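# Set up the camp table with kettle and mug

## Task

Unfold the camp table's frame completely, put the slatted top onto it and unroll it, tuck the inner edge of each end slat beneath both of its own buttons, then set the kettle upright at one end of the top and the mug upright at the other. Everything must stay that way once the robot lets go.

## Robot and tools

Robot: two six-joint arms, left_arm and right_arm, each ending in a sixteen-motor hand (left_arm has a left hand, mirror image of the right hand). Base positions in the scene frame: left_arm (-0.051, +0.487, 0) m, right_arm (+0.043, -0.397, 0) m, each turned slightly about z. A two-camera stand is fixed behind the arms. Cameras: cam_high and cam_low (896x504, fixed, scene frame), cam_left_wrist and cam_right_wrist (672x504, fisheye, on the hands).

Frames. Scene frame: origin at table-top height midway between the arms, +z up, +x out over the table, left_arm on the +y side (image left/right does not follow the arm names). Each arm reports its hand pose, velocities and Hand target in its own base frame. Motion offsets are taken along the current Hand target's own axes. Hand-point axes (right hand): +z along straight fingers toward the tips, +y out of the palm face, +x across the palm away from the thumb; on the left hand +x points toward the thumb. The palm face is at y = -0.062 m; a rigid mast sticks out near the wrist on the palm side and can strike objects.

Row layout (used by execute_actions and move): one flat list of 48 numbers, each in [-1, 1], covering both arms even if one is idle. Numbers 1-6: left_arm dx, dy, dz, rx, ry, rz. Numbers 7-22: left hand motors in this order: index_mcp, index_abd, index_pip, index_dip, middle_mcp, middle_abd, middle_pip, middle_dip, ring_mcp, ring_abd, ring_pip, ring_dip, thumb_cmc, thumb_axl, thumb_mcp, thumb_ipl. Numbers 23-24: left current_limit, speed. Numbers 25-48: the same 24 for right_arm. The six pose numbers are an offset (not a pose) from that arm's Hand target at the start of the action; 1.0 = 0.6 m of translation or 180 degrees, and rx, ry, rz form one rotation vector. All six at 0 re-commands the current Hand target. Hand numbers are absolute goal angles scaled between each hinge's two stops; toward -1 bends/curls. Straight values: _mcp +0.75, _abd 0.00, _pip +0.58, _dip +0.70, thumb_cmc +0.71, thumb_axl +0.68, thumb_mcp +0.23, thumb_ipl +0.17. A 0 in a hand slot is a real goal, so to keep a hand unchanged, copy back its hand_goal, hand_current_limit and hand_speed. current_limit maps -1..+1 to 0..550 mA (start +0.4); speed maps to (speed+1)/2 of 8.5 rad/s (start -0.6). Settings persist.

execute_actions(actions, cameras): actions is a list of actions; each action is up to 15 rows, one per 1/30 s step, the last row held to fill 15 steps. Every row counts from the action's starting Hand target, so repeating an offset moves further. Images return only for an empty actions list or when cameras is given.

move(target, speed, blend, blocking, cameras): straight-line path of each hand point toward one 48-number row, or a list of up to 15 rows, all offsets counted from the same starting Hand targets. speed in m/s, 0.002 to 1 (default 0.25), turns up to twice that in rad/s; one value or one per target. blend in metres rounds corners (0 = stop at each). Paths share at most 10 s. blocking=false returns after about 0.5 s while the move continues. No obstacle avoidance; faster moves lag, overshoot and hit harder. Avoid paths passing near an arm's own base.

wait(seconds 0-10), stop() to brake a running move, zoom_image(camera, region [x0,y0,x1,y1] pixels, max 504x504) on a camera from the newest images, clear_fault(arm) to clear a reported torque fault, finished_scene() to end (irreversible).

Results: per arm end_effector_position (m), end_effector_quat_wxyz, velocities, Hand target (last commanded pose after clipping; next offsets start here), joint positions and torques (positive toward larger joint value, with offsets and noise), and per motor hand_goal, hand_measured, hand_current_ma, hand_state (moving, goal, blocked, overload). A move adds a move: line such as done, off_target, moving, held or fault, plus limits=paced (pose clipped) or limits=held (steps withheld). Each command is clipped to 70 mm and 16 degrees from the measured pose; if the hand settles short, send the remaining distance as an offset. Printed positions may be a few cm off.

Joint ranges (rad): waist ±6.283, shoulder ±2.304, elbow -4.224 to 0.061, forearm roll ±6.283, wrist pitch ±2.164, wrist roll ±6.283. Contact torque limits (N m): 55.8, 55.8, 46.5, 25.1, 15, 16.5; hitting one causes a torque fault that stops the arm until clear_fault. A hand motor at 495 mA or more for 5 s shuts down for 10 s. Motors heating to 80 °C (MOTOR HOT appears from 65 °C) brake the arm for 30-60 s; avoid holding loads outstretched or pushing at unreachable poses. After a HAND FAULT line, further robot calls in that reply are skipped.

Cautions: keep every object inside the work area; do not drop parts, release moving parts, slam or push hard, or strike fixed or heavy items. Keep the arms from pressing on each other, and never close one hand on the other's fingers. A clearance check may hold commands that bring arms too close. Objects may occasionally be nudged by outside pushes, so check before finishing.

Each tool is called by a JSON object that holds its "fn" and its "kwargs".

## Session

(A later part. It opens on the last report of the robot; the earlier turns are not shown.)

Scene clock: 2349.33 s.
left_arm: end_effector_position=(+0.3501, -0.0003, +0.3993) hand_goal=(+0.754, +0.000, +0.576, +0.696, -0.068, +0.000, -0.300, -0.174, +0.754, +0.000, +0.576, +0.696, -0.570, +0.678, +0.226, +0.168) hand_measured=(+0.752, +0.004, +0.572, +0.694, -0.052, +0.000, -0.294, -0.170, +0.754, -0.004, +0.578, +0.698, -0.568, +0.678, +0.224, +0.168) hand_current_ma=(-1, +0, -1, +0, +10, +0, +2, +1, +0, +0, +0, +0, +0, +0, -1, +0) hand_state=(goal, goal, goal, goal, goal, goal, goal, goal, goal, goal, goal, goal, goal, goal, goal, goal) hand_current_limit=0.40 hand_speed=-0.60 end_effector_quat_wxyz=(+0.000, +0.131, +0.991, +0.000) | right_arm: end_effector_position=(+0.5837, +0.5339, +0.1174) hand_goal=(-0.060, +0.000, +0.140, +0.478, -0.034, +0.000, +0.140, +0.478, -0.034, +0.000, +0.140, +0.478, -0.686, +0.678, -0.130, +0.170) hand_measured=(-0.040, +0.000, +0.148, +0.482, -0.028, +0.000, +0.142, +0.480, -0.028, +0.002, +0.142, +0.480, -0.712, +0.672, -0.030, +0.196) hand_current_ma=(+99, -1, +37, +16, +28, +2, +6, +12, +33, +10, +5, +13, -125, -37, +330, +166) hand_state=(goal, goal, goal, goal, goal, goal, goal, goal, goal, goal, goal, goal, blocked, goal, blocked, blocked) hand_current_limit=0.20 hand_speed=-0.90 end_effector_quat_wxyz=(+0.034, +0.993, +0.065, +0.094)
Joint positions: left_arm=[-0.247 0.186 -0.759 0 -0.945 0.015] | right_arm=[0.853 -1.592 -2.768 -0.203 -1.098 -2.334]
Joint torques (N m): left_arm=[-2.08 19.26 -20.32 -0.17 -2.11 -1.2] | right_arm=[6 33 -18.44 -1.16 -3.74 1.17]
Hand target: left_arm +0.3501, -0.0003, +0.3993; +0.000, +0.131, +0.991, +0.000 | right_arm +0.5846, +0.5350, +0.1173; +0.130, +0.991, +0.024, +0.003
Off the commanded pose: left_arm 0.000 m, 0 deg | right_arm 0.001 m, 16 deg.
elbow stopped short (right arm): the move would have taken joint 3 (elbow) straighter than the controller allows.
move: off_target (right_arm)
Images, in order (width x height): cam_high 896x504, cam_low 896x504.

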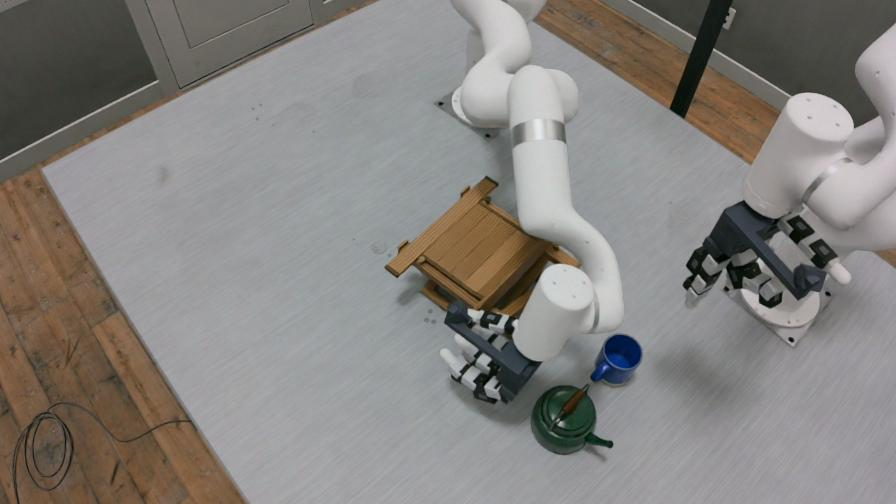

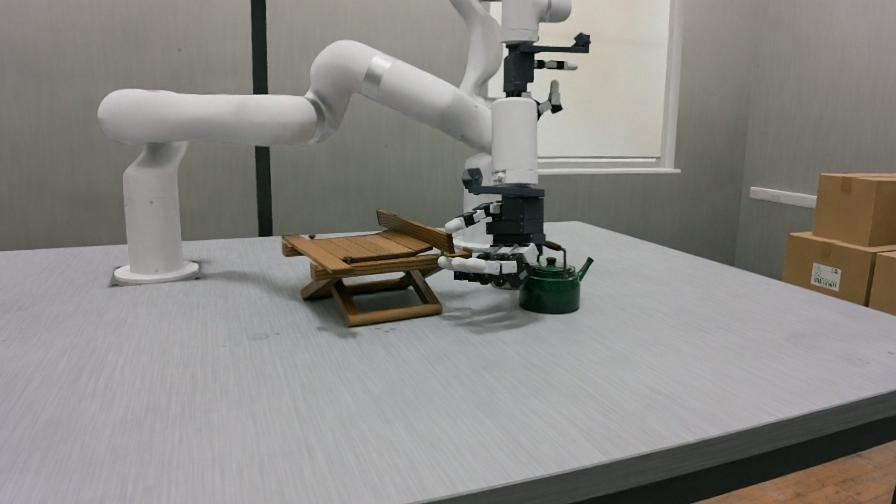

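{"fn": "move", "kwargs": {"target": [-0.065,-0.2414,0,0,0,-0.1157,0.754,0,0.576,0.696,-0.068,0,-0.3,-0.174,0.754,0,0.576,0.696,-0.571,0.678,0.226,0.168,0.4,-0.6, 0,0,0,0,0,0,-0.06,0,0.139,0.478,-0.035,0,0.139,0.478,-0.035,0,0.139,0.478,-0.686,0.678,-0.06,0.17,0.1,-0.9], "speed": 0.2, "cameras": ["cam_low","cam_high"]}}

Scene clock: 2405.53 s.
left_arm: end_effector_position=(+0.3501, -0.1503, +0.3993) hand_goal=(+0.754, +0.000, +0.576, +0.696, -0.068, +0.000, -0.300, -0.174, +0.754, +0.000, +0.576, +0.696, -0.570, +0.678, +0.226, +0.168) hand_measured=(+0.752, +0.004, +0.572, +0.694, -0.052, +0.000, -0.294, -0.170, +0.754, -0.004, +0.578, +0.698, -0.568, +0.678, +0.224, +0.168) hand_current_ma=(+0, +0, -1, +0, +10, +0, +2, +1, +0, +0, +0, +0, +0, +0, -1, +0) hand_state=(goal, goal, goal, goal, goal, goal, goal, goal, goal, goal, goal, goal, goal, goal, goal, goal) hand_current_limit=0.40 hand_speed=-0.60 end_effector_quat_wxyz=(+0.000, -0.050, +0.999, +0.000) | right_arm: end_effector_position=(+0.5837, +0.5339, +0.1173) hand_goal=(-0.060, +0.000, +0.140, +0.478, -0.034, +0.000, +0.140, +0.478, -0.034, +0.000, +0.140, +0.478, -0.686, +0.678, -0.060, +0.170) hand_measured=(-0.040, +0.000, +0.148, +0.482, -0.028, +0.000, +0.142, +0.480, -0.028, +0.002, +0.142, +0.480, -0.712, +0.672, -0.026, +0.196) hand_current_ma=(+99, -1, +37, +16, +29, +2, +6, +12, +33, +10, +5, +13, -125, -38, +213, +166) hand_state=(goal, goal, goal, goal, goal, goal, goal, goal, goal, goal, goal, goal, blocked, goal, blocked, blocked) hand_current_limit=0.10 hand_speed=-0.90 end_effector_quat_wxyz=(+0.034, +0.993, +0.065, +0.094)
Joint positions: left_arm=[-0.548 -0.04 -0.97 0 -0.93 -0.649] | right_arm=[0.853 -1.592 -2.768 -0.204 -1.098 -2.334]
Joint torques (N m): left_arm=[-7.48 16.85 -29.98 3.13 -3.24 -1.69] | right_arm=[5.14 38.57 -17.18 -1.2 -3.86 -0.4]
Hand target: left_arm +0.3501, -0.1503, +0.3993; +0.000, -0.050, +0.999, +0.000 | right_arm +0.5846, +0.5350, +0.1173; +0.130, +0.991, +0.024, +0.003
Off the commanded pose: left_arm 0.000 m, 0 deg | right_arm 0.001 m, 16 deg.
elbow stopped short (right arm): the move would have taken joint 3 (elbow) straighter than the controller allows.
move: off_target (right_arm)
Images, in order (width x height): cam_high 896x504, cam_low 896x504.

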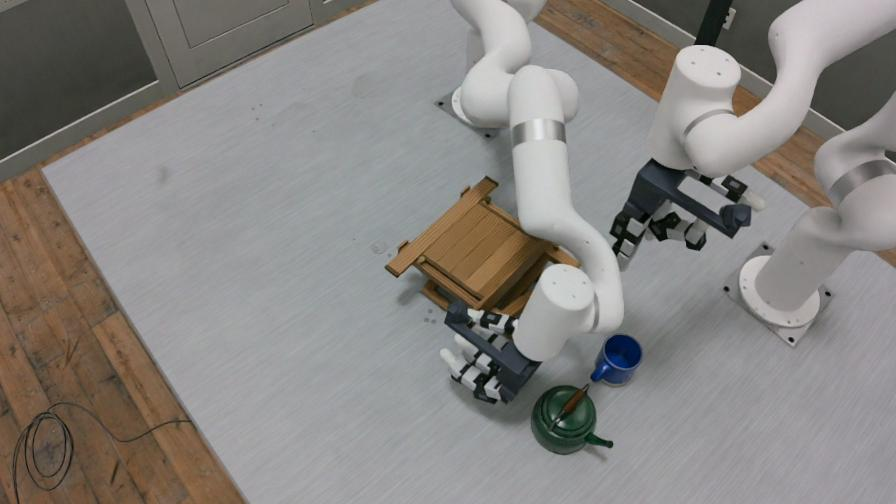

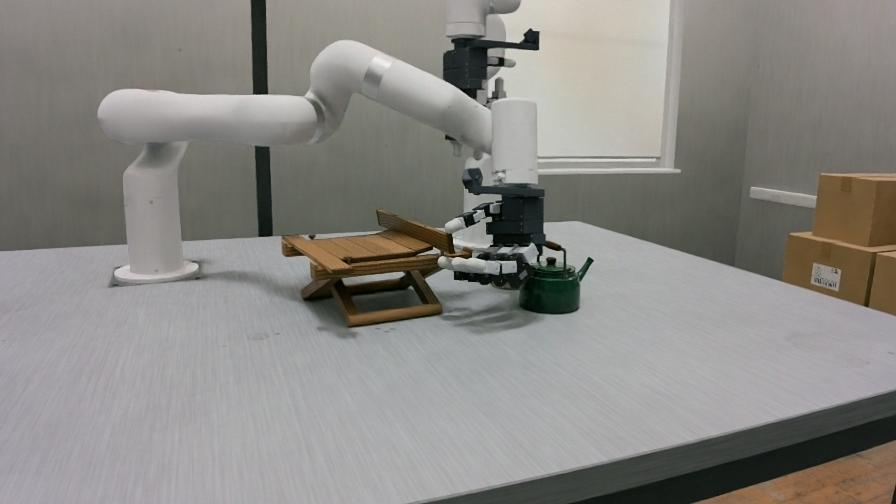

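{"fn": "move", "kwargs": {"target": [0,0,0,0,0,0,0.754,0,0.576,0.696,-0.068,0,-0.3,-0.174,0.754,0,0.576,0.696,-0.571,0.678,0.226,0.168,0.4,-0.6, 0,0.00055,-0.02087,0.0833,0,0,-0.06,0,0.139,0.478,-0.035,0,0.139,0.478,-0.035,0,0.139,0.478,-0.686,0.678,-0.06,0.17,0.1,-0.9], "speed": 0.05, "cameras": ["cam_low","cam_high"]}}

{"fn": "zoom_image", "kwargs": {"camera": "cam_low", "region": [320, 180, 520, 300]}}

{"fn": "zoom_image", "kwargs": {"camera": "cam_high", "region": [405, 185, 605, 325]}}

Scene clock: 2415.90 s.
left_arm: end_effector_position=(+0.3501, -0.1503, +0.3993) hand_goal=(+0.754, +0.000, +0.576, +0.696, -0.068, +0.000, -0.300, -0.174, +0.754, +0.000, +0.576, +0.696, -0.570, +0.678, +0.226, +0.168) hand_measured=(+0.752, +0.004, +0.572, +0.694, -0.052, +0.000, -0.294, -0.170, +0.754, -0.004, +0.578, +0.698, -0.568, +0.678, +0.224, +0.168) hand_current_ma=(+0, +0, -1, +0, +10, +0, +2, +1, +0, +0, +0, +0, +0, +0, -1, +0) hand_state=(goal, goal, goal, goal, goal, goal, goal, goal, goal, goal, goal, goal, goal, goal, goal, goal) hand_current_limit=0.40 hand_speed=-0.60 end_effector_quat_wxyz=(+0.000, -0.050, +0.999, +0.000) | right_arm: end_effector_position=(+0.5836, +0.5370, +0.1295) hand_goal=(-0.060, +0.000, +0.140, +0.478, -0.034, +0.000, +0.140, +0.478, -0.034, +0.000, +0.140, +0.478, -0.686, +0.678, -0.060, +0.170) hand_measured=(-0.040, +0.000, +0.148, +0.482, -0.028, +0.000, +0.142, +0.480, -0.028, +0.002, +0.142, +0.480, -0.696, +0.672, -0.050, +0.178) hand_current_ma=(+98, -1, +41, +16, +29, +2, +6, +12, +33, +10, +5, +13, -44, -29, +60, +45) hand_state=(goal, goal, goal, goal, goal, goal, goal, goal, goal, goal, goal, goal, goal, goal, goal, goal) hand_current_limit=0.10 hand_speed=-0.90 end_effector_quat_wxyz=(-0.038, +0.998, +0.036, +0.038)
Joint positions: left_arm=[-0.548 -0.04 -0.97 0 -0.93 -0.649] | right_arm=[0.804 -1.561 -2.768 0.003 -1.1 -2.41]
Joint torques (N m): left_arm=[-8.29 17.4 -30.09 3.09 -3.14 -0.18] | right_arm=[-7.84 48.04 -15.4 3.18 3.45 -1.29]
Hand target: left_arm +0.3501, -0.1503, +0.3993; +0.000, -0.050, +0.999, +0.000 | right_arm +0.5845, +0.5379, +0.1295; +0.000, +1.000, +0.025, +0.000
Off the commanded pose: left_arm 0.000 m, 0 deg | right_arm 0.001 m, 6 deg.
elbow stopped short (right arm): the move would have taken joint 3 (elbow) straighter than the controller allows.
move: off_target (right_arm)
Images, in order (width x height): cam_high 896x504, cam_low 896x504.

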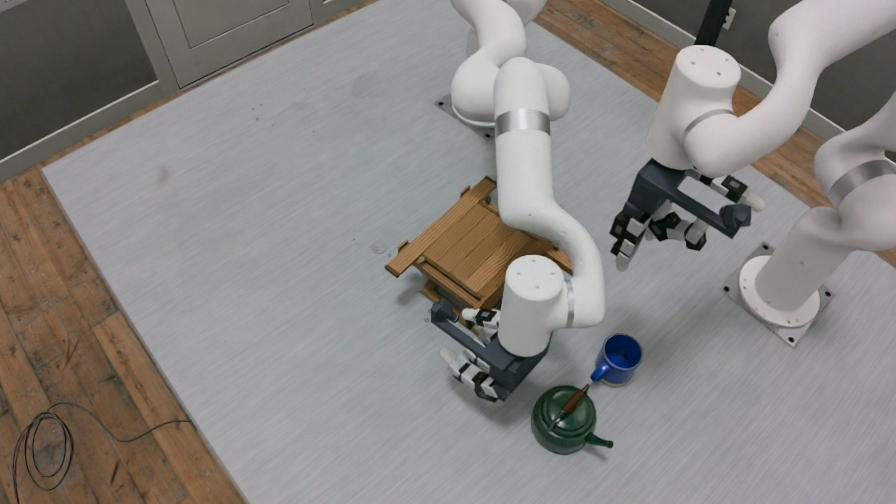

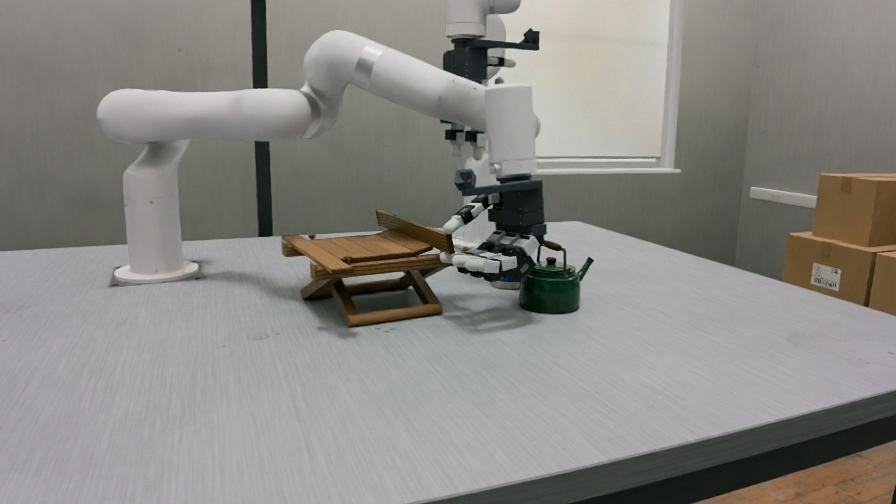

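Scaled by 2.520 from the camera's 896x504 image, which has a finer 1280x720 frame.

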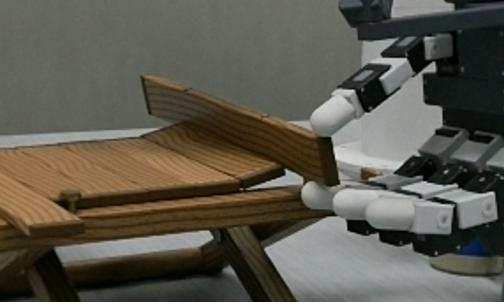

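Scaled by 2.520 from the camera's 896x504 image, which has a finer 1280x720 frame.

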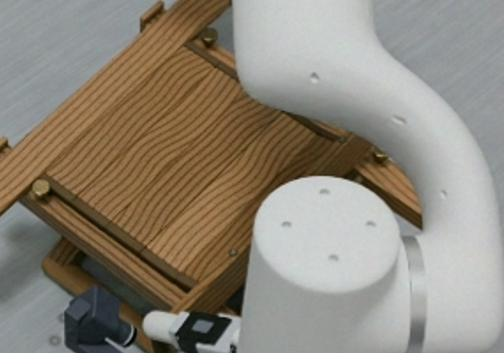

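{"fn": "move", "kwargs": {"target": [[0,0,0.065,0.5,0,0,0.35,0,0.139,0.478,0.35,0,0.139,0.478,0.35,0,0.139,0.478,-0.686,0.678,0.2,0.17,0.3,-0.6, 0,0,0,0,0,0,-0.06,0,0.139,0.478,-0.035,0,0.139,0.478,-0.035,0,0.139,0.478,-0.686,0.678,-0.06,0.17,0.1,-0.9],[0.026,-0.4314,0.2238,0.5,0,0,0.35,0,0.139,0.478,0.35,0,0.139,0.478,0.35,0,0.139,0.478,-0.686,0.678,0.2,0.17,0.3,-0.6, 0,0,0,0,0,0,-0.06,0,0.139,0.478,-0.035,0,0.139,0.478,-0.035,0,0.139,0.478,-0.686,0.678,-0.06,0.17,0.1,-0.9]], "speed": [0.5,0.12], "cameras": ["cam_low","cam_high","cam_left_wrist"]}}

Scene clock: 2433.50 s.
left_arm: end_effector_position=(+0.3606, -0.4094, +0.2649) hand_goal=(+0.350, +0.000, +0.140, +0.478, +0.350, +0.000, +0.140, +0.478, +0.350, +0.000, +0.140, +0.478, -0.686, +0.678, +0.200, +0.170) hand_measured=(+0.344, +0.004, +0.142, +0.480, +0.344, +0.000, +0.140, +0.476, +0.344, -0.004, +0.142, +0.480, -0.684, +0.678, +0.198, +0.168) hand_current_ma=(-2, +0, +0, +0, -2, +0, +0, +0, -2, +0, +0, +0, +0, +0, +0, +0) hand_state=(goal, goal, goal, goal, goal, goal, goal, goal, goal, goal, goal, goal, goal, goal, goal, goal) hand_current_limit=0.30 hand_speed=-0.60 end_effector_quat_wxyz=(+0.036, -0.036, +0.706, -0.706) | right_arm: end_effector_position=(+0.5836, +0.5370, +0.1295) hand_goal=(-0.060, +0.000, +0.140, +0.478, -0.034, +0.000, +0.140, +0.478, -0.034, +0.000, +0.140, +0.478, -0.686, +0.678, -0.060, +0.170) hand_measured=(-0.040, +0.000, +0.148, +0.482, -0.028, +0.000, +0.142, +0.480, -0.028, +0.002, +0.142, +0.480, -0.696, +0.672, -0.050, +0.178) hand_current_ma=(+98, -1, +41, +16, +29, +2, +6, +12, +33, +10, +5, +13, -44, -29, +60, +45) hand_state=(goal, goal, goal, goal, goal, goal, goal, goal, goal, goal, goal, goal, goal, goal, goal, goal) hand_current_limit=0.10 hand_speed=-0.90 end_effector_quat_wxyz=(-0.038, +0.998, +0.036, +0.038)
Joint positions: left_arm=[-0.481 -0.402 -0.662 -2.137 -1.429 1.351] | right_arm=[0.804 -1.561 -2.768 0.003 -1.1 -2.41]
Joint torques (N m): left_arm=[-9.04 24.27 -22.02 -2 1.23 1.54] | right_arm=[-8.81 48.67 -13.31 3.9 1.49 -0.85]
Hand target: left_arm +0.3606, -0.4094, +0.2649; +0.036, -0.036, +0.706, -0.706 | right_arm +0.5845, +0.5379, +0.1295; +0.000, +1.000, +0.025, +0.000
Off the commanded pose: left_arm 0.000 m, 0 deg | right_arm 0.001 m, 6 deg.
elbow stopped short (right arm): the move would have taken joint 3 (elbow) straighter than the controller allows.
move: off_target (right_arm)
Images, in order (width x height): cam_high 896x504, cam_low 896x504, cam_left_wrist 672x504.

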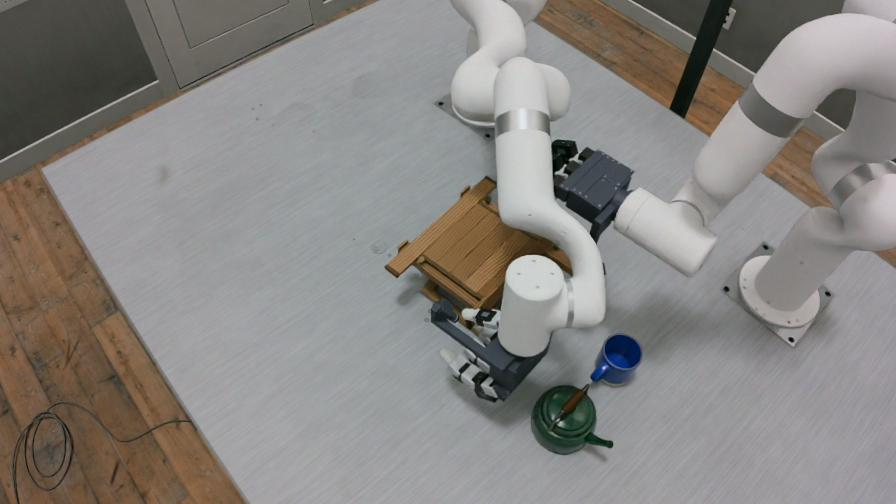

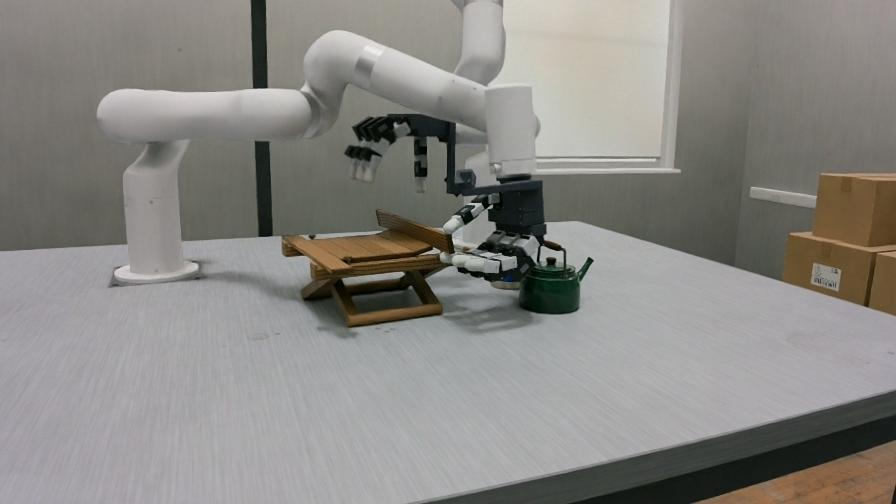

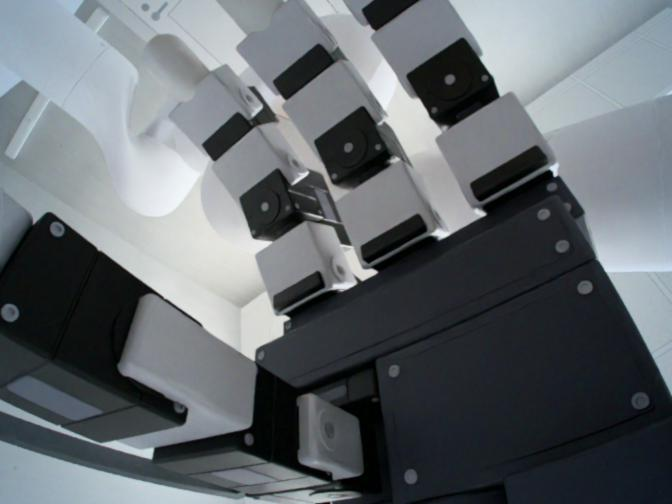

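{"fn": "move", "kwargs": {"target": [0,0.095,0,0,0,0,0.35,0,0.139,0.478,0.35,0,0.139,0.478,0.35,0,0.139,0.478,-0.686,0.678,0.2,0.17,0.3,-0.6, 0,0,0,0,0,0,-0.06,0,0.139,0.478,-0.035,0,0.139,0.478,-0.035,0,0.139,0.478,-0.686,0.678,-0.06,0.17,0.1,-0.9], "speed": 0.06, "cameras": ["cam_low"]}}

{"fn": "zoom_image", "kwargs": {"camera": "cam_low", "region": [320, 140, 520, 300]}}

Scene clock: 2439.00 s.
left_arm: end_effector_position=(+0.3606, -0.4094, +0.2080) hand_goal=(+0.350, +0.000, +0.140, +0.478, +0.350, +0.000, +0.140, +0.478, +0.350, +0.000, +0.140, +0.478, -0.686, +0.678, +0.200, +0.170) hand_measured=(+0.344, +0.004, +0.142, +0.480, +0.344, +0.000, +0.140, +0.476, +0.344, -0.004, +0.142, +0.480, -0.684, +0.678, +0.198, +0.168) hand_current_ma=(-2, +0, +0, +0, -2, +0, +0, +0, -2, +0, +0, +0, +0, +0, +0, +0) hand_state=(goal, goal, goal, goal, goal, goal, goal, goal, goal, goal, goal, goal, goal, goal, goal, goal) hand_current_limit=0.30 hand_speed=-0.60 end_effector_quat_wxyz=(+0.036, -0.036, +0.706, -0.706) | right_arm: end_effector_position=(+0.5836, +0.5370, +0.1295) hand_goal=(-0.060, +0.000, +0.140, +0.478, -0.034, +0.000, +0.140, +0.478, -0.034, +0.000, +0.140, +0.478, -0.686, +0.678, -0.060, +0.170) hand_measured=(-0.040, +0.000, +0.148, +0.482, -0.028, +0.000, +0.142, +0.480, -0.028, +0.002, +0.142, +0.480, -0.696, +0.672, -0.050, +0.178) hand_current_ma=(+98, -1, +41, +16, +29, +2, +6, +12, +33, +10, +5, +13, -44, -29, +60, +45) hand_state=(goal, goal, goal, goal, goal, goal, goal, goal, goal, goal, goal, goal, goal, goal, goal, goal) hand_current_limit=0.10 hand_speed=-0.90 end_effector_quat_wxyz=(-0.038, +0.998, +0.036, +0.038)
Joint positions: left_arm=[-0.481 -0.551 -0.679 -2.149 -1.5 1.463] | right_arm=[0.804 -1.561 -2.768 0.003 -1.1 -2.41]
Joint torques (N m): left_arm=[-2.31 27.3 -19.45 -1.87 -4.91 1.59] | right_arm=[-9.92 48.84 -12.84 3.58 0.36 -0.46]
Hand target: left_arm +0.3606, -0.4094, +0.2079; +0.036, -0.036, +0.706, -0.706 | right_arm +0.5845, +0.5379, +0.1295; +0.000, +1.000, +0.025, +0.000
Off the commanded pose: left_arm 0.000 m, 0 deg | right_arm 0.001 m, 6 deg.
elbow stopped short (right arm): the move would have taken joint 3 (elbow) straighter than the controller allows.
move: off_target (right_arm)
Images, in order (width x height): cam_low 896x504.

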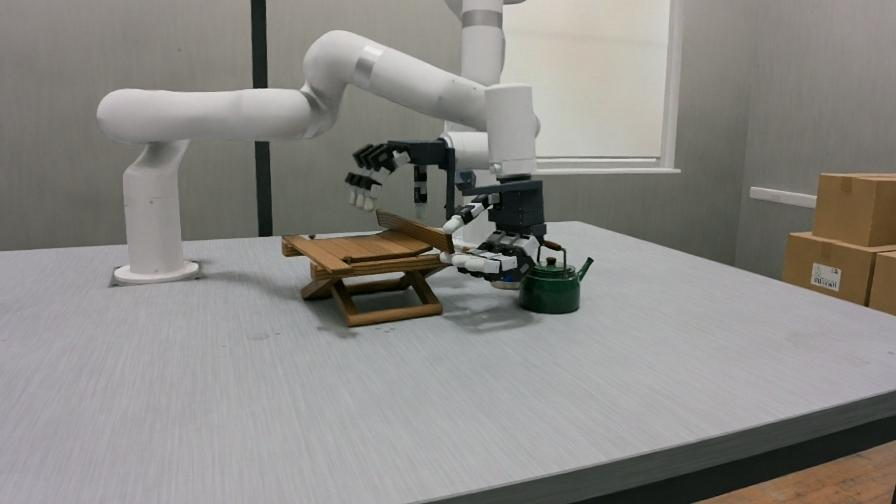

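Scaled by 2.520 from the camera's 896x504 image, which has a finer 1280x720 frame.

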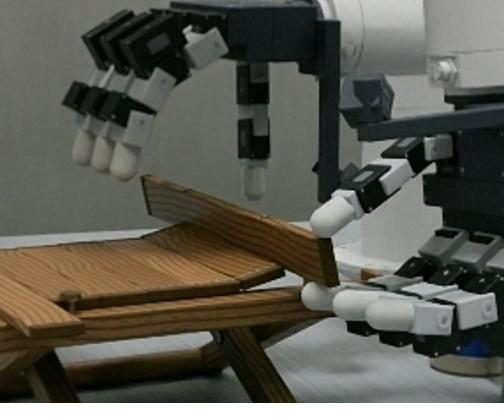

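{"fn": "move", "kwargs": {"target": [0,0,0,0,0,0,0,0,0.139,0.478,0,0,0.139,0.478,0,0,0.139,0.478,-0.686,0.678,0.2,0.17,0.2,-0.8, 0,0,0,0,0,0,-0.06,0,0.139,0.478,-0.035,0,0.139,0.478,-0.035,0,0.139,0.478,-0.686,0.678,-0.06,0.17,0.1,-0.9], "speed": 0.06, "cameras": ["cam_low"]}}

{"fn": "zoom_image", "kwargs": {"camera": "cam_low", "region": [320, 140, 520, 300]}}

Scene clock: 2445.10 s.
left_arm: end_effector_position=(+0.3606, -0.4094, +0.2079) hand_goal=(+0.000, +0.000, +0.140, +0.478, +0.000, +0.000, +0.140, +0.478, +0.000, +0.000, +0.140, +0.478, -0.686, +0.678, +0.200, +0.170) hand_measured=(+0.008, +0.002, +0.142, +0.480, +0.006, +0.000, +0.140, +0.476, +0.000, -0.004, +0.142, +0.480, -0.684, +0.678, +0.198, +0.168) hand_current_ma=(+3, +0, +0, +0, +1, +0, +0, +0, +0, +0, +0, +0, +0, +0, +0, +0) hand_state=(goal, goal, goal, goal, goal, goal, goal, goal, goal, goal, goal, goal, goal, goal, goal, goal) hand_current_limit=0.20 hand_speed=-0.80 end_effector_quat_wxyz=(+0.036, -0.036, +0.706, -0.706) | right_arm: end_effector_position=(+0.5836, +0.5370, +0.1295) hand_goal=(-0.060, +0.000, +0.140, +0.478, -0.034, +0.000, +0.140, +0.478, -0.034, +0.000, +0.140, +0.478, -0.686, +0.678, -0.060, +0.170) hand_measured=(-0.040, +0.000, +0.148, +0.482, -0.028, +0.000, +0.142, +0.480, -0.028, +0.002, +0.142, +0.480, -0.694, +0.674, -0.050, +0.178) hand_current_ma=(+98, -1, +39, +16, +29, +2, +6, +12, +33, +10, +5, +13, -43, -29, +60, +45) hand_state=(goal, goal, goal, goal, goal, goal, goal, goal, goal, goal, goal, goal, goal, goal, goal, goal) hand_current_limit=0.10 hand_speed=-0.90 end_effector_quat_wxyz=(-0.038, +0.998, +0.036, +0.038)
Joint positions: left_arm=[-0.481 -0.551 -0.679 -2.149 -1.5 1.463] | right_arm=[0.804 -1.561 -2.768 0.003 -1.1 -2.41]
Joint torques (N m): left_arm=[-2.17 30.01 -18.13 -1.18 -3.98 1.41] | right_arm=[-10.09 47.93 -11.89 3.2 -0.4 -0.25]
Hand target: left_arm +0.3606, -0.4094, +0.2079; +0.036, -0.036, +0.706, -0.706 | right_arm +0.5845, +0.5379, +0.1295; +0.000, +1.000, +0.025, +0.000
Off the commanded pose: left_arm 0.000 m, 0 deg | right_arm 0.001 m, 6 deg.
elbow stopped short (right arm): the move would have taken joint 3 (elbow) straighter than the controller allows.
move: off_target (right_arm)
Images, in order (width x height): cam_low 896x504.

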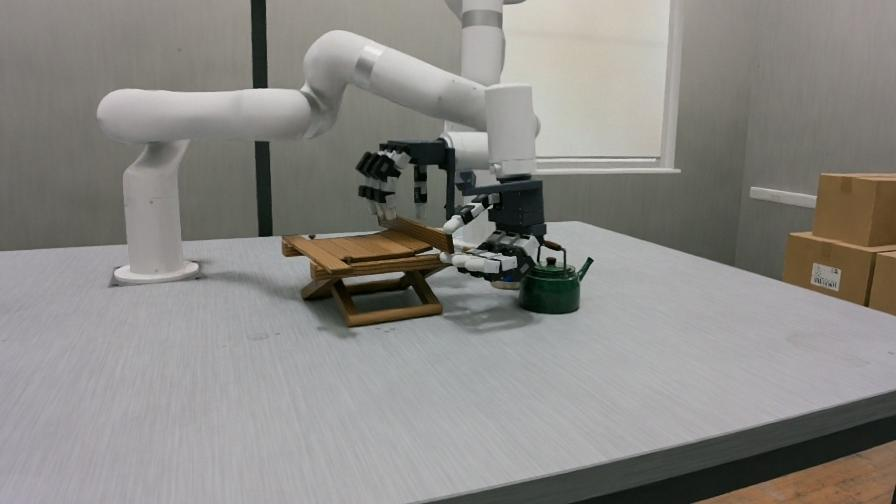

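Scaled by 2.520 from the camera's 896x504 image, which has a finer 1280x720 frame.

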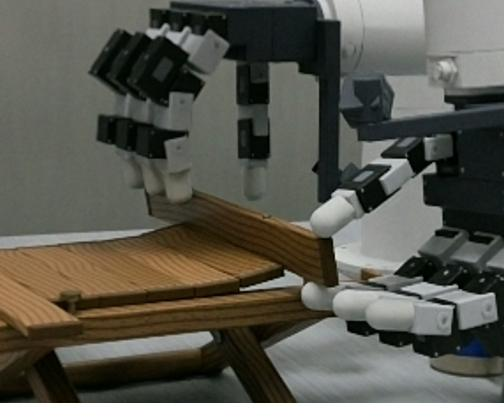

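{"fn": "move", "kwargs": {"target": [0,0,0,0,0,0,-0.05,0,0.139,0.478,-0.05,0,0.139,0.478,-0.05,0,0.139,0.478,-0.686,0.678,-0.06,0,0.2,-0.85, 0,0,0,0,0,0,-0.06,0,0.139,0.478,-0.035,0,0.139,0.478,-0.035,0,0.139,0.478,-0.686,0.678,-0.06,0.17,0.1,-0.9], "speed": 0.06, "cameras": ["cam_low"]}}

{"fn": "zoom_image", "kwargs": {"camera": "cam_low", "region": [320, 140, 520, 300]}}

Scene clock: 2449.03 s.
left_arm: end_effector_position=(+0.3606, -0.4094, +0.2079) hand_goal=(-0.050, +0.000, +0.140, +0.478, -0.050, +0.000, +0.140, +0.478, -0.050, +0.000, +0.140, +0.478, -0.686, +0.678, -0.060, +0.000) hand_measured=(-0.044, +0.002, +0.142, +0.480, -0.042, +0.000, +0.142, +0.478, -0.040, -0.004, +0.142, +0.480, -0.684, +0.678, -0.054, +0.004) hand_current_ma=(+2, +0, +0, +0, +4, +0, +0, +0, +4, +0, +0, +0, +0, +0, +3, +1) hand_state=(goal, goal, goal, goal, goal, goal, goal, goal, goal, goal, goal, goal, goal, goal, goal, goal) hand_current_limit=0.20 hand_speed=-0.85 end_effector_quat_wxyz=(+0.036, -0.036, +0.706, -0.706) | right_arm: end_effector_position=(+0.5836, +0.5370, +0.1295) hand_goal=(-0.060, +0.000, +0.140, +0.478, -0.034, +0.000, +0.140, +0.478, -0.034, +0.000, +0.140, +0.478, -0.686, +0.678, -0.060, +0.170) hand_measured=(-0.040, +0.000, +0.148, +0.482, -0.028, +0.000, +0.142, +0.480, -0.028, +0.002, +0.142, +0.480, -0.696, +0.674, -0.048, +0.178) hand_current_ma=(+97, -1, +37, +16, +29, +2, +6, +12, +33, +10, +5, +13, -47, -29, +71, +45) hand_state=(goal, goal, goal, goal, goal, goal, goal, goal, goal, goal, goal, goal, goal, goal, goal, goal) hand_current_limit=0.10 hand_speed=-0.90 end_effector_quat_wxyz=(-0.038, +0.998, +0.036, +0.038)
Joint positions: left_arm=[-0.481 -0.551 -0.679 -2.149 -1.5 1.463] | right_arm=[0.804 -1.561 -2.768 0.003 -1.1 -2.41]
Joint torques (N m): left_arm=[-1.22 30.39 -16.89 -0.92 -3.44 1.1] | right_arm=[-10.23 36.46 -12.28 3.26 -1.53 0]
Hand target: left_arm +0.3606, -0.4094, +0.2079; +0.036, -0.036, +0.706, -0.706 | right_arm +0.5845, +0.5379, +0.1295; +0.000, +1.000, +0.025, +0.000
Off the commanded pose: left_arm 0.000 m, 0 deg | right_arm 0.001 m, 6 deg.
elbow stopped short (right arm): the move would have taken joint 3 (elbow) straighter than the controller allows.
move: off_target (right_arm)
Images, in order (width x height): cam_low 896x504.

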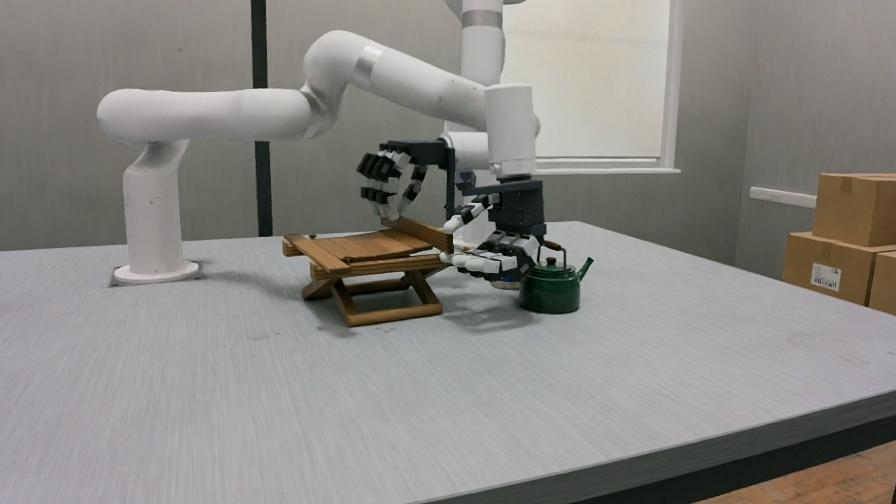

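Scaled by 2.520 from the camera's 896x504 image, which has a finer 1280x720 frame.

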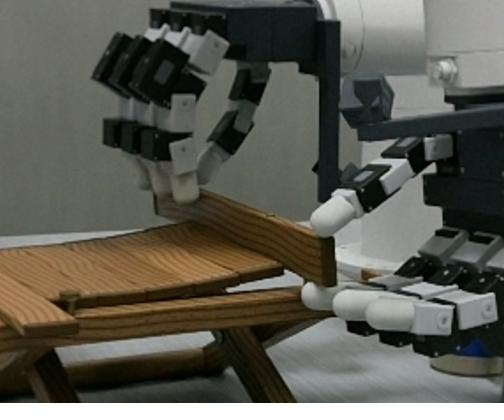

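{"fn": "move", "kwargs": {"target": [0,0,0,0,0,0,-0.05,0,0.139,0.478,-0.05,0,0.139,0.478,-0.05,0,0.139,0.478,-0.686,0.678,-0.06,0,0.2,-0.85, 0,0,0,0,0,0,-0.035,0,0.139,0.478,-0.035,0,0.139,0.478,-0.035,0,0.139,0.478,-0.686,0.678,0.2,0.17,0.2,-0.8], "speed": 0.06, "cameras": ["cam_low"]}}

{"fn": "zoom_image", "kwargs": {"camera": "cam_low", "region": [320, 140, 520, 300]}}

Scene clock: 2453.63 s.
left_arm: end_effector_position=(+0.3606, -0.4094, +0.2079) hand_goal=(-0.050, +0.000, +0.140, +0.478, -0.050, +0.000, +0.140, +0.478, -0.050, +0.000, +0.140, +0.478, -0.686, +0.678, -0.060, +0.000) hand_measured=(-0.050, +0.002, +0.142, +0.480, -0.048, +0.000, +0.142, +0.478, -0.046, -0.004, +0.142, +0.480, -0.684, +0.678, -0.054, +0.004) hand_current_ma=(+0, +0, +0, +0, +0, +0, +0, +0, +1, +0, +0, +0, +0, +0, +3, +1) hand_state=(goal, goal, goal, goal, goal, goal, goal, goal, goal, goal, goal, goal, goal, goal, goal, goal) hand_current_limit=0.20 hand_speed=-0.85 end_effector_quat_wxyz=(+0.036, -0.036, +0.706, -0.706) | right_arm: end_effector_position=(+0.5836, +0.5370, +0.1295) hand_goal=(-0.034, +0.000, +0.140, +0.478, -0.034, +0.000, +0.140, +0.478, -0.034, +0.000, +0.140, +0.478, -0.686, +0.678, +0.200, +0.170) hand_measured=(-0.028, +0.000, +0.148, +0.482, -0.028, +0.000, +0.142, +0.480, -0.028, +0.002, +0.142, +0.480, -0.688, +0.676, +0.188, +0.172) hand_current_ma=(+29, -1, +36, +16, +29, +2, +6, +12, +33, +10, +5, +13, -9, -13, -69, +6) hand_state=(goal, goal, goal, goal, goal, goal, goal, goal, goal, goal, goal, goal, goal, goal, goal, goal) hand_current_limit=0.20 hand_speed=-0.80 end_effector_quat_wxyz=(-0.038, +0.998, +0.036, +0.038)
Joint positions: left_arm=[-0.481 -0.551 -0.679 -2.149 -1.5 1.463] | right_arm=[0.804 -1.561 -2.768 0.003 -1.1 -2.41]
Joint torques (N m): left_arm=[-4.32 32.78 -15.42 -0.15 -2.77 0.95] | right_arm=[-8.94 34.87 -12.24 2.89 -2.35 0.15]
Hand target: left_arm +0.3606, -0.4094, +0.2079; +0.036, -0.036, +0.706, -0.706 | right_arm +0.5845, +0.5379, +0.1295; +0.000, +1.000, +0.025, +0.000
Off the commanded pose: left_arm 0.000 m, 0 deg | right_arm 0.001 m, 6 deg.
elbow stopped short (right arm): the move would have taken joint 3 (elbow) straighter than the controller allows.
move: off_target (right_arm)
Images, in order (width x height): cam_low 896x504.

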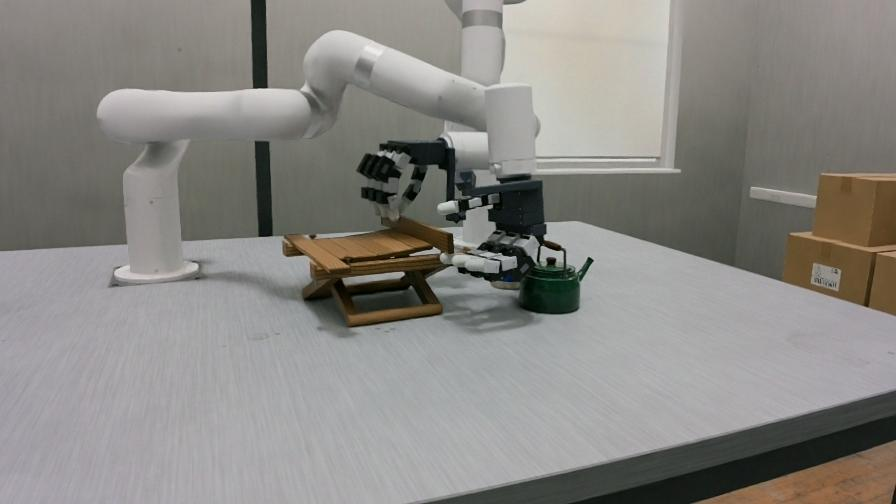

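Scaled by 2.520 from the camera's 896x504 image, which has a finer 1280x720 frame.

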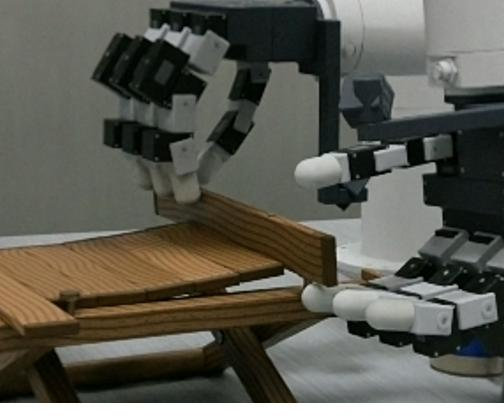

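{"fn": "move", "kwargs": {"target": [0,0,-0.0333,0,0,0,-0.05,0,0.139,0.478,-0.05,0,0.139,0.478,-0.05,0,0.139,0.478,-0.686,0.678,0.05,0,0.2,-0.75, 0,0,0,0,0,0,-0.035,0,0.139,0.478,-0.035,0,0.139,0.478,-0.035,0,0.139,0.478,-0.686,0.678,0.2,0.17,0.2,-0.8], "speed": 0.04, "cameras": ["cam_low"]}}

{"fn": "zoom_image", "kwargs": {"camera": "cam_low", "region": [320, 140, 520, 300]}}

Scene clock: 2458.27 s.
left_arm: end_effector_position=(+0.3586, -0.3895, +0.2079) hand_goal=(-0.050, +0.000, +0.140, +0.478, -0.050, +0.000, +0.140, +0.478, -0.050, +0.000, +0.140, +0.478, -0.686, +0.678, +0.050, +0.000) hand_measured=(-0.052, +0.002, +0.142, +0.480, -0.052, +0.000, +0.142, +0.478, -0.052, -0.004, +0.142, +0.480, -0.684, +0.678, +0.050, +0.004) hand_current_ma=(+0, +0, +0, +0, +0, +0, +0, +0, +0, +0, +0, +0, +0, +0, +0, +1) hand_state=(goal, goal, goal, goal, goal, goal, goal, goal, goal, goal, goal, goal, goal, goal, goal, goal) hand_current_limit=0.20 hand_speed=-0.75 end_effector_quat_wxyz=(+0.036, -0.036, +0.706, -0.706) | right_arm: end_effector_position=(+0.5836, +0.5370, +0.1295) hand_goal=(-0.034, +0.000, +0.140, +0.478, -0.034, +0.000, +0.140, +0.478, -0.034, +0.000, +0.140, +0.478, -0.686, +0.678, +0.200, +0.170) hand_measured=(-0.028, +0.000, +0.148, +0.482, -0.028, +0.000, +0.142, +0.480, -0.028, +0.002, +0.142, +0.480, -0.688, +0.676, +0.188, +0.172) hand_current_ma=(+29, -1, +36, +16, +29, +2, +6, +12, +33, +10, +5, +13, -9, -13, -69, +6) hand_state=(goal, goal, goal, goal, goal, goal, goal, goal, goal, goal, goal, goal, goal, goal, goal, goal) hand_current_limit=0.20 hand_speed=-0.80 end_effector_quat_wxyz=(-0.038, +0.998, +0.036, +0.038)
Joint positions: left_arm=[-0.438 -0.536 -0.65 -2.107 -1.512 1.473] | right_arm=[0.804 -1.561 -2.768 0.003 -1.1 -2.41]
Joint torques (N m): left_arm=[5.31 50.01 -7.67 2 -4.95 1.75] | right_arm=[-9.07 35.05 -12.16 2.39 -3.34 0.11]
Hand target: left_arm +0.3586, -0.3895, +0.2079; +0.036, -0.036, +0.706, -0.706 | right_arm +0.5845, +0.5379, +0.1295; +0.000, +1.000, +0.025, +0.000
Off the commanded pose: left_arm 0.000 m, 0 deg | right_arm 0.001 m, 6 deg.
elbow stopped short (right arm): the move would have taken joint 3 (elbow) straighter than the controller allows.
move: off_target (right_arm)
Images, in order (width x height): cam_low 896x504.

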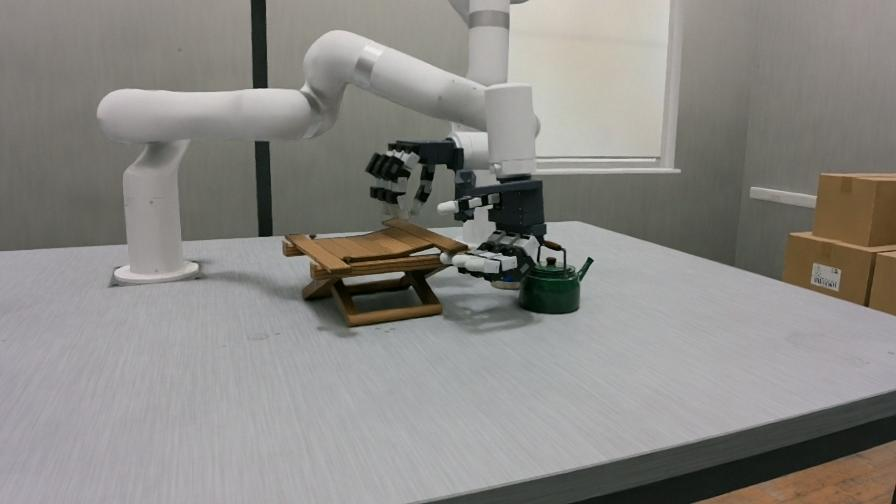

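Scaled by 2.520 from the camera's 896x504 image, which has a finer 1280x720 frame.

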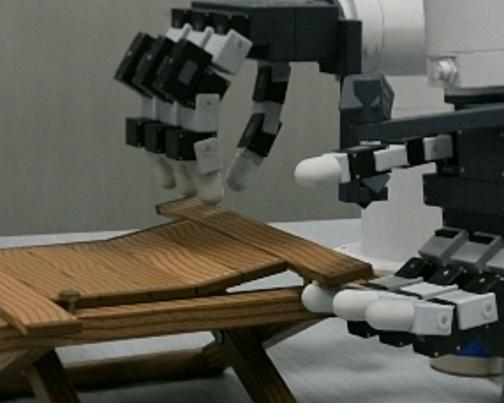

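{"fn": "move", "kwargs": {"target": [0,-0.05,0,0,0,0,-0.05,0,0.139,0.478,-0.05,0,0.139,0.478,-0.05,0,0.139,0.478,-0.686,0.678,0.05,0,0.2,-0.75, 0,0,0,0,0,0,-0.035,0,0.139,0.478,-0.035,0,0.139,0.478,-0.035,0,0.139,0.478,-0.686,0.678,0.2,0.17,0.2,-0.8], "speed": 0.06}}

{"fn": "move", "kwargs": {"target": [0,0,0,0,0,0,-0.05,0,0.139,0.478,-0.05,0,0.139,0.478,-0.05,0,0.139,0.478,-0.686,0.678,0.05,0,0.2,-0.75, 0,0,0,0,0,0,0.6,0,0.139,0.478,0.6,0,0.139,0.478,0.6,0,0.139,0.478,-0.686,0.678,0.2,0.17,0.3,-0.9], "speed": 0.06, "cameras": ["cam_low"]}}

{"fn": "zoom_image", "kwargs": {"camera": "cam_low", "region": [320, 140, 520, 300]}}

Scene clock: 2473.13 s.
left_arm: end_effector_position=(+0.3586, -0.3895, +0.2379) hand_goal=(-0.050, +0.000, +0.140, +0.478, -0.050, +0.000, +0.140, +0.478, -0.050, +0.000, +0.140, +0.478, -0.686, +0.678, +0.050, +0.000) hand_measured=(-0.052, +0.002, +0.142, +0.480, -0.052, +0.000, +0.142, +0.478, -0.052, -0.004, +0.142, +0.480, -0.684, +0.678, +0.050, +0.004) hand_current_ma=(+0, +0, +0, +0, +0, +0, +0, +0, +0, +0, +0, +0, +0, +0, +0, +1) hand_state=(goal, goal, goal, goal, goal, goal, goal, goal, goal, goal, goal, goal, goal, goal, goal, goal) hand_current_limit=0.20 hand_speed=-0.75 end_effector_quat_wxyz=(+0.036, -0.036, +0.706, -0.706) | right_arm: end_effector_position=(+0.5836, +0.5370, +0.1295) hand_goal=(-0.034, +0.000, +0.140, +0.478, -0.034, +0.000, +0.140, +0.478, -0.034, +0.000, +0.140, +0.478, -0.686, +0.678, +0.200, +0.170) hand_measured=(-0.028, +0.000, +0.148, +0.482, -0.028, +0.000, +0.142, +0.480, -0.028, +0.002, +0.142, +0.480, -0.688, +0.676, +0.188, +0.172) hand_current_ma=(+29, -1, +36, +16, +29, +2, +6, +12, +33, +10, +5, +13, -9, -13, -69, +6) hand_state=(goal, goal, goal, goal, goal, goal, goal, goal, goal, goal, goal, goal, goal, goal, goal, goal) hand_current_limit=0.20 hand_speed=-0.80 end_effector_quat_wxyz=(-0.038, +0.998, +0.036, +0.038)
Joint positions: left_arm=[-0.438 -0.455 -0.638 -2.103 -1.477 1.412] | right_arm=[0.804 -1.561 -2.768 0.003 -1.1 -2.41]
Joint torques (N m): left_arm=[1.24 46.26 -9.68 1.91 1.21 -1.54] | right_arm=[-9.45 36.65 -11.9 2.13 -3.42 0.29]
Hand target: left_arm +0.3586, -0.3895, +0.2379; +0.036, -0.036, +0.706, -0.706 | right_arm +0.5845, +0.5379, +0.1295; +0.000, +1.000, +0.025, +0.000
Off the commanded pose: left_arm 0.000 m, 0 deg | right_arm 0.001 m, 6 deg.
elbow stopped short (right arm): the move would have taken joint 3 (elbow) straighter than the controller allows.
move: off_target (right_arm)

Scene clock: 2475.30 s.
left_arm: end_effector_position=(+0.3586, -0.3895, +0.2379) hand_goal=(-0.050, +0.000, +0.140, +0.478, -0.050, +0.000, +0.140, +0.478, -0.050, +0.000, +0.140, +0.478, -0.686, +0.678, +0.050, +0.000) hand_measured=(-0.052, +0.002, +0.142, +0.480, -0.052, +0.000, +0.142, +0.478, -0.052, -0.004, +0.142, +0.480, -0.684, +0.678, +0.050, +0.004) hand_current_ma=(+0, +0, +0, +0, +0, +0, +0, +0, +0, +0, +0, +0, +0, +0, +0, +1) hand_state=(goal, goal, goal, goal, goal, goal, goal, goal, goal, goal, goal, goal, goal, goal, goal, goal) hand_current_limit=0.20 hand_speed=-0.75 end_effector_quat_wxyz=(+0.036, -0.036, +0.706, -0.706) | right_arm: end_effector_position=(+0.5836, +0.5370, +0.1295) hand_goal=(+0.600, +0.000, +0.140, +0.478, +0.600, +0.000, +0.140, +0.478, +0.600, +0.000, +0.140, +0.478, -0.686, +0.678, +0.200, +0.170) hand_measured=(+0.598, +0.000, +0.146, +0.482, +0.598, +0.000, +0.142, +0.480, +0.598, +0.002, +0.142, +0.480, -0.688, +0.676, +0.188, +0.172) hand_current_ma=(-6, -1, +26, +15, -6, +2, +6, +12, -6, +10, +5, +13, -9, -13, -69, +6) hand_state=(goal, goal, goal, goal, goal, goal, goal, goal, goal, goal, goal, goal, goal, goal, goal, goal) hand_current_limit=0.30 hand_speed=-0.90 end_effector_quat_wxyz=(-0.038, +0.998, +0.036, +0.038)
Joint positions: left_arm=[-0.438 -0.455 -0.638 -2.103 -1.477 1.412] | right_arm=[0.804 -1.561 -2.768 0.003 -1.1 -2.41]
Joint torques (N m): left_arm=[3.03 49.44 -10.95 1.92 0.92 -1.65] | right_arm=[-8.66 36.54 -12.18 2.21 -3.2 0.16]
Hand target: left_arm +0.3586, -0.3895, +0.2379; +0.036, -0.036, +0.706, -0.706 | right_arm +0.5845, +0.5379, +0.1295; +0.000, +1.000, +0.025, +0.000
Off the commanded pose: left_arm 0.000 m, 0 deg | right_arm 0.001 m, 6 deg.
elbow stopped short (right arm): the move would have taken joint 3 (elbow) straighter than the controller allows.
move: off_target (right_arm)
Images, in order (width x height): cam_low 896x504.

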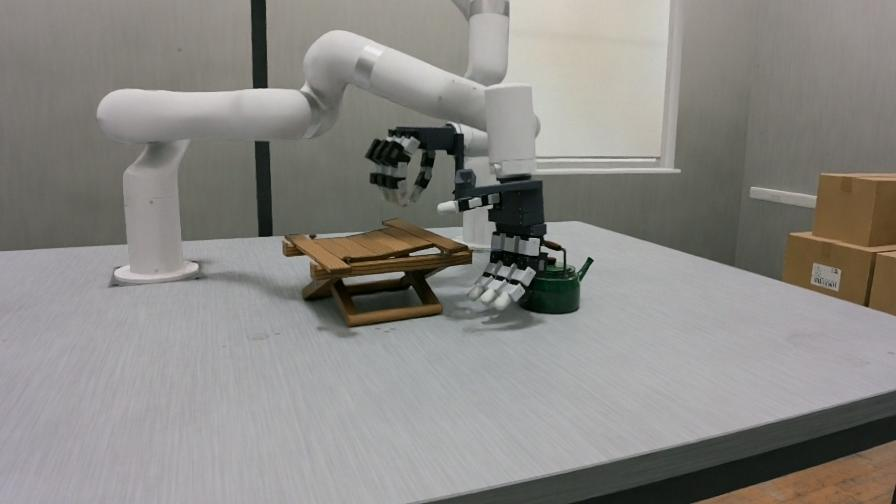

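Scaled by 2.520 from the camera's 896x504 image, which has a finer 1280x720 frame.

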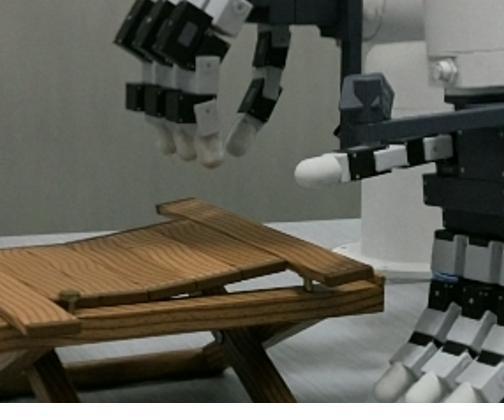

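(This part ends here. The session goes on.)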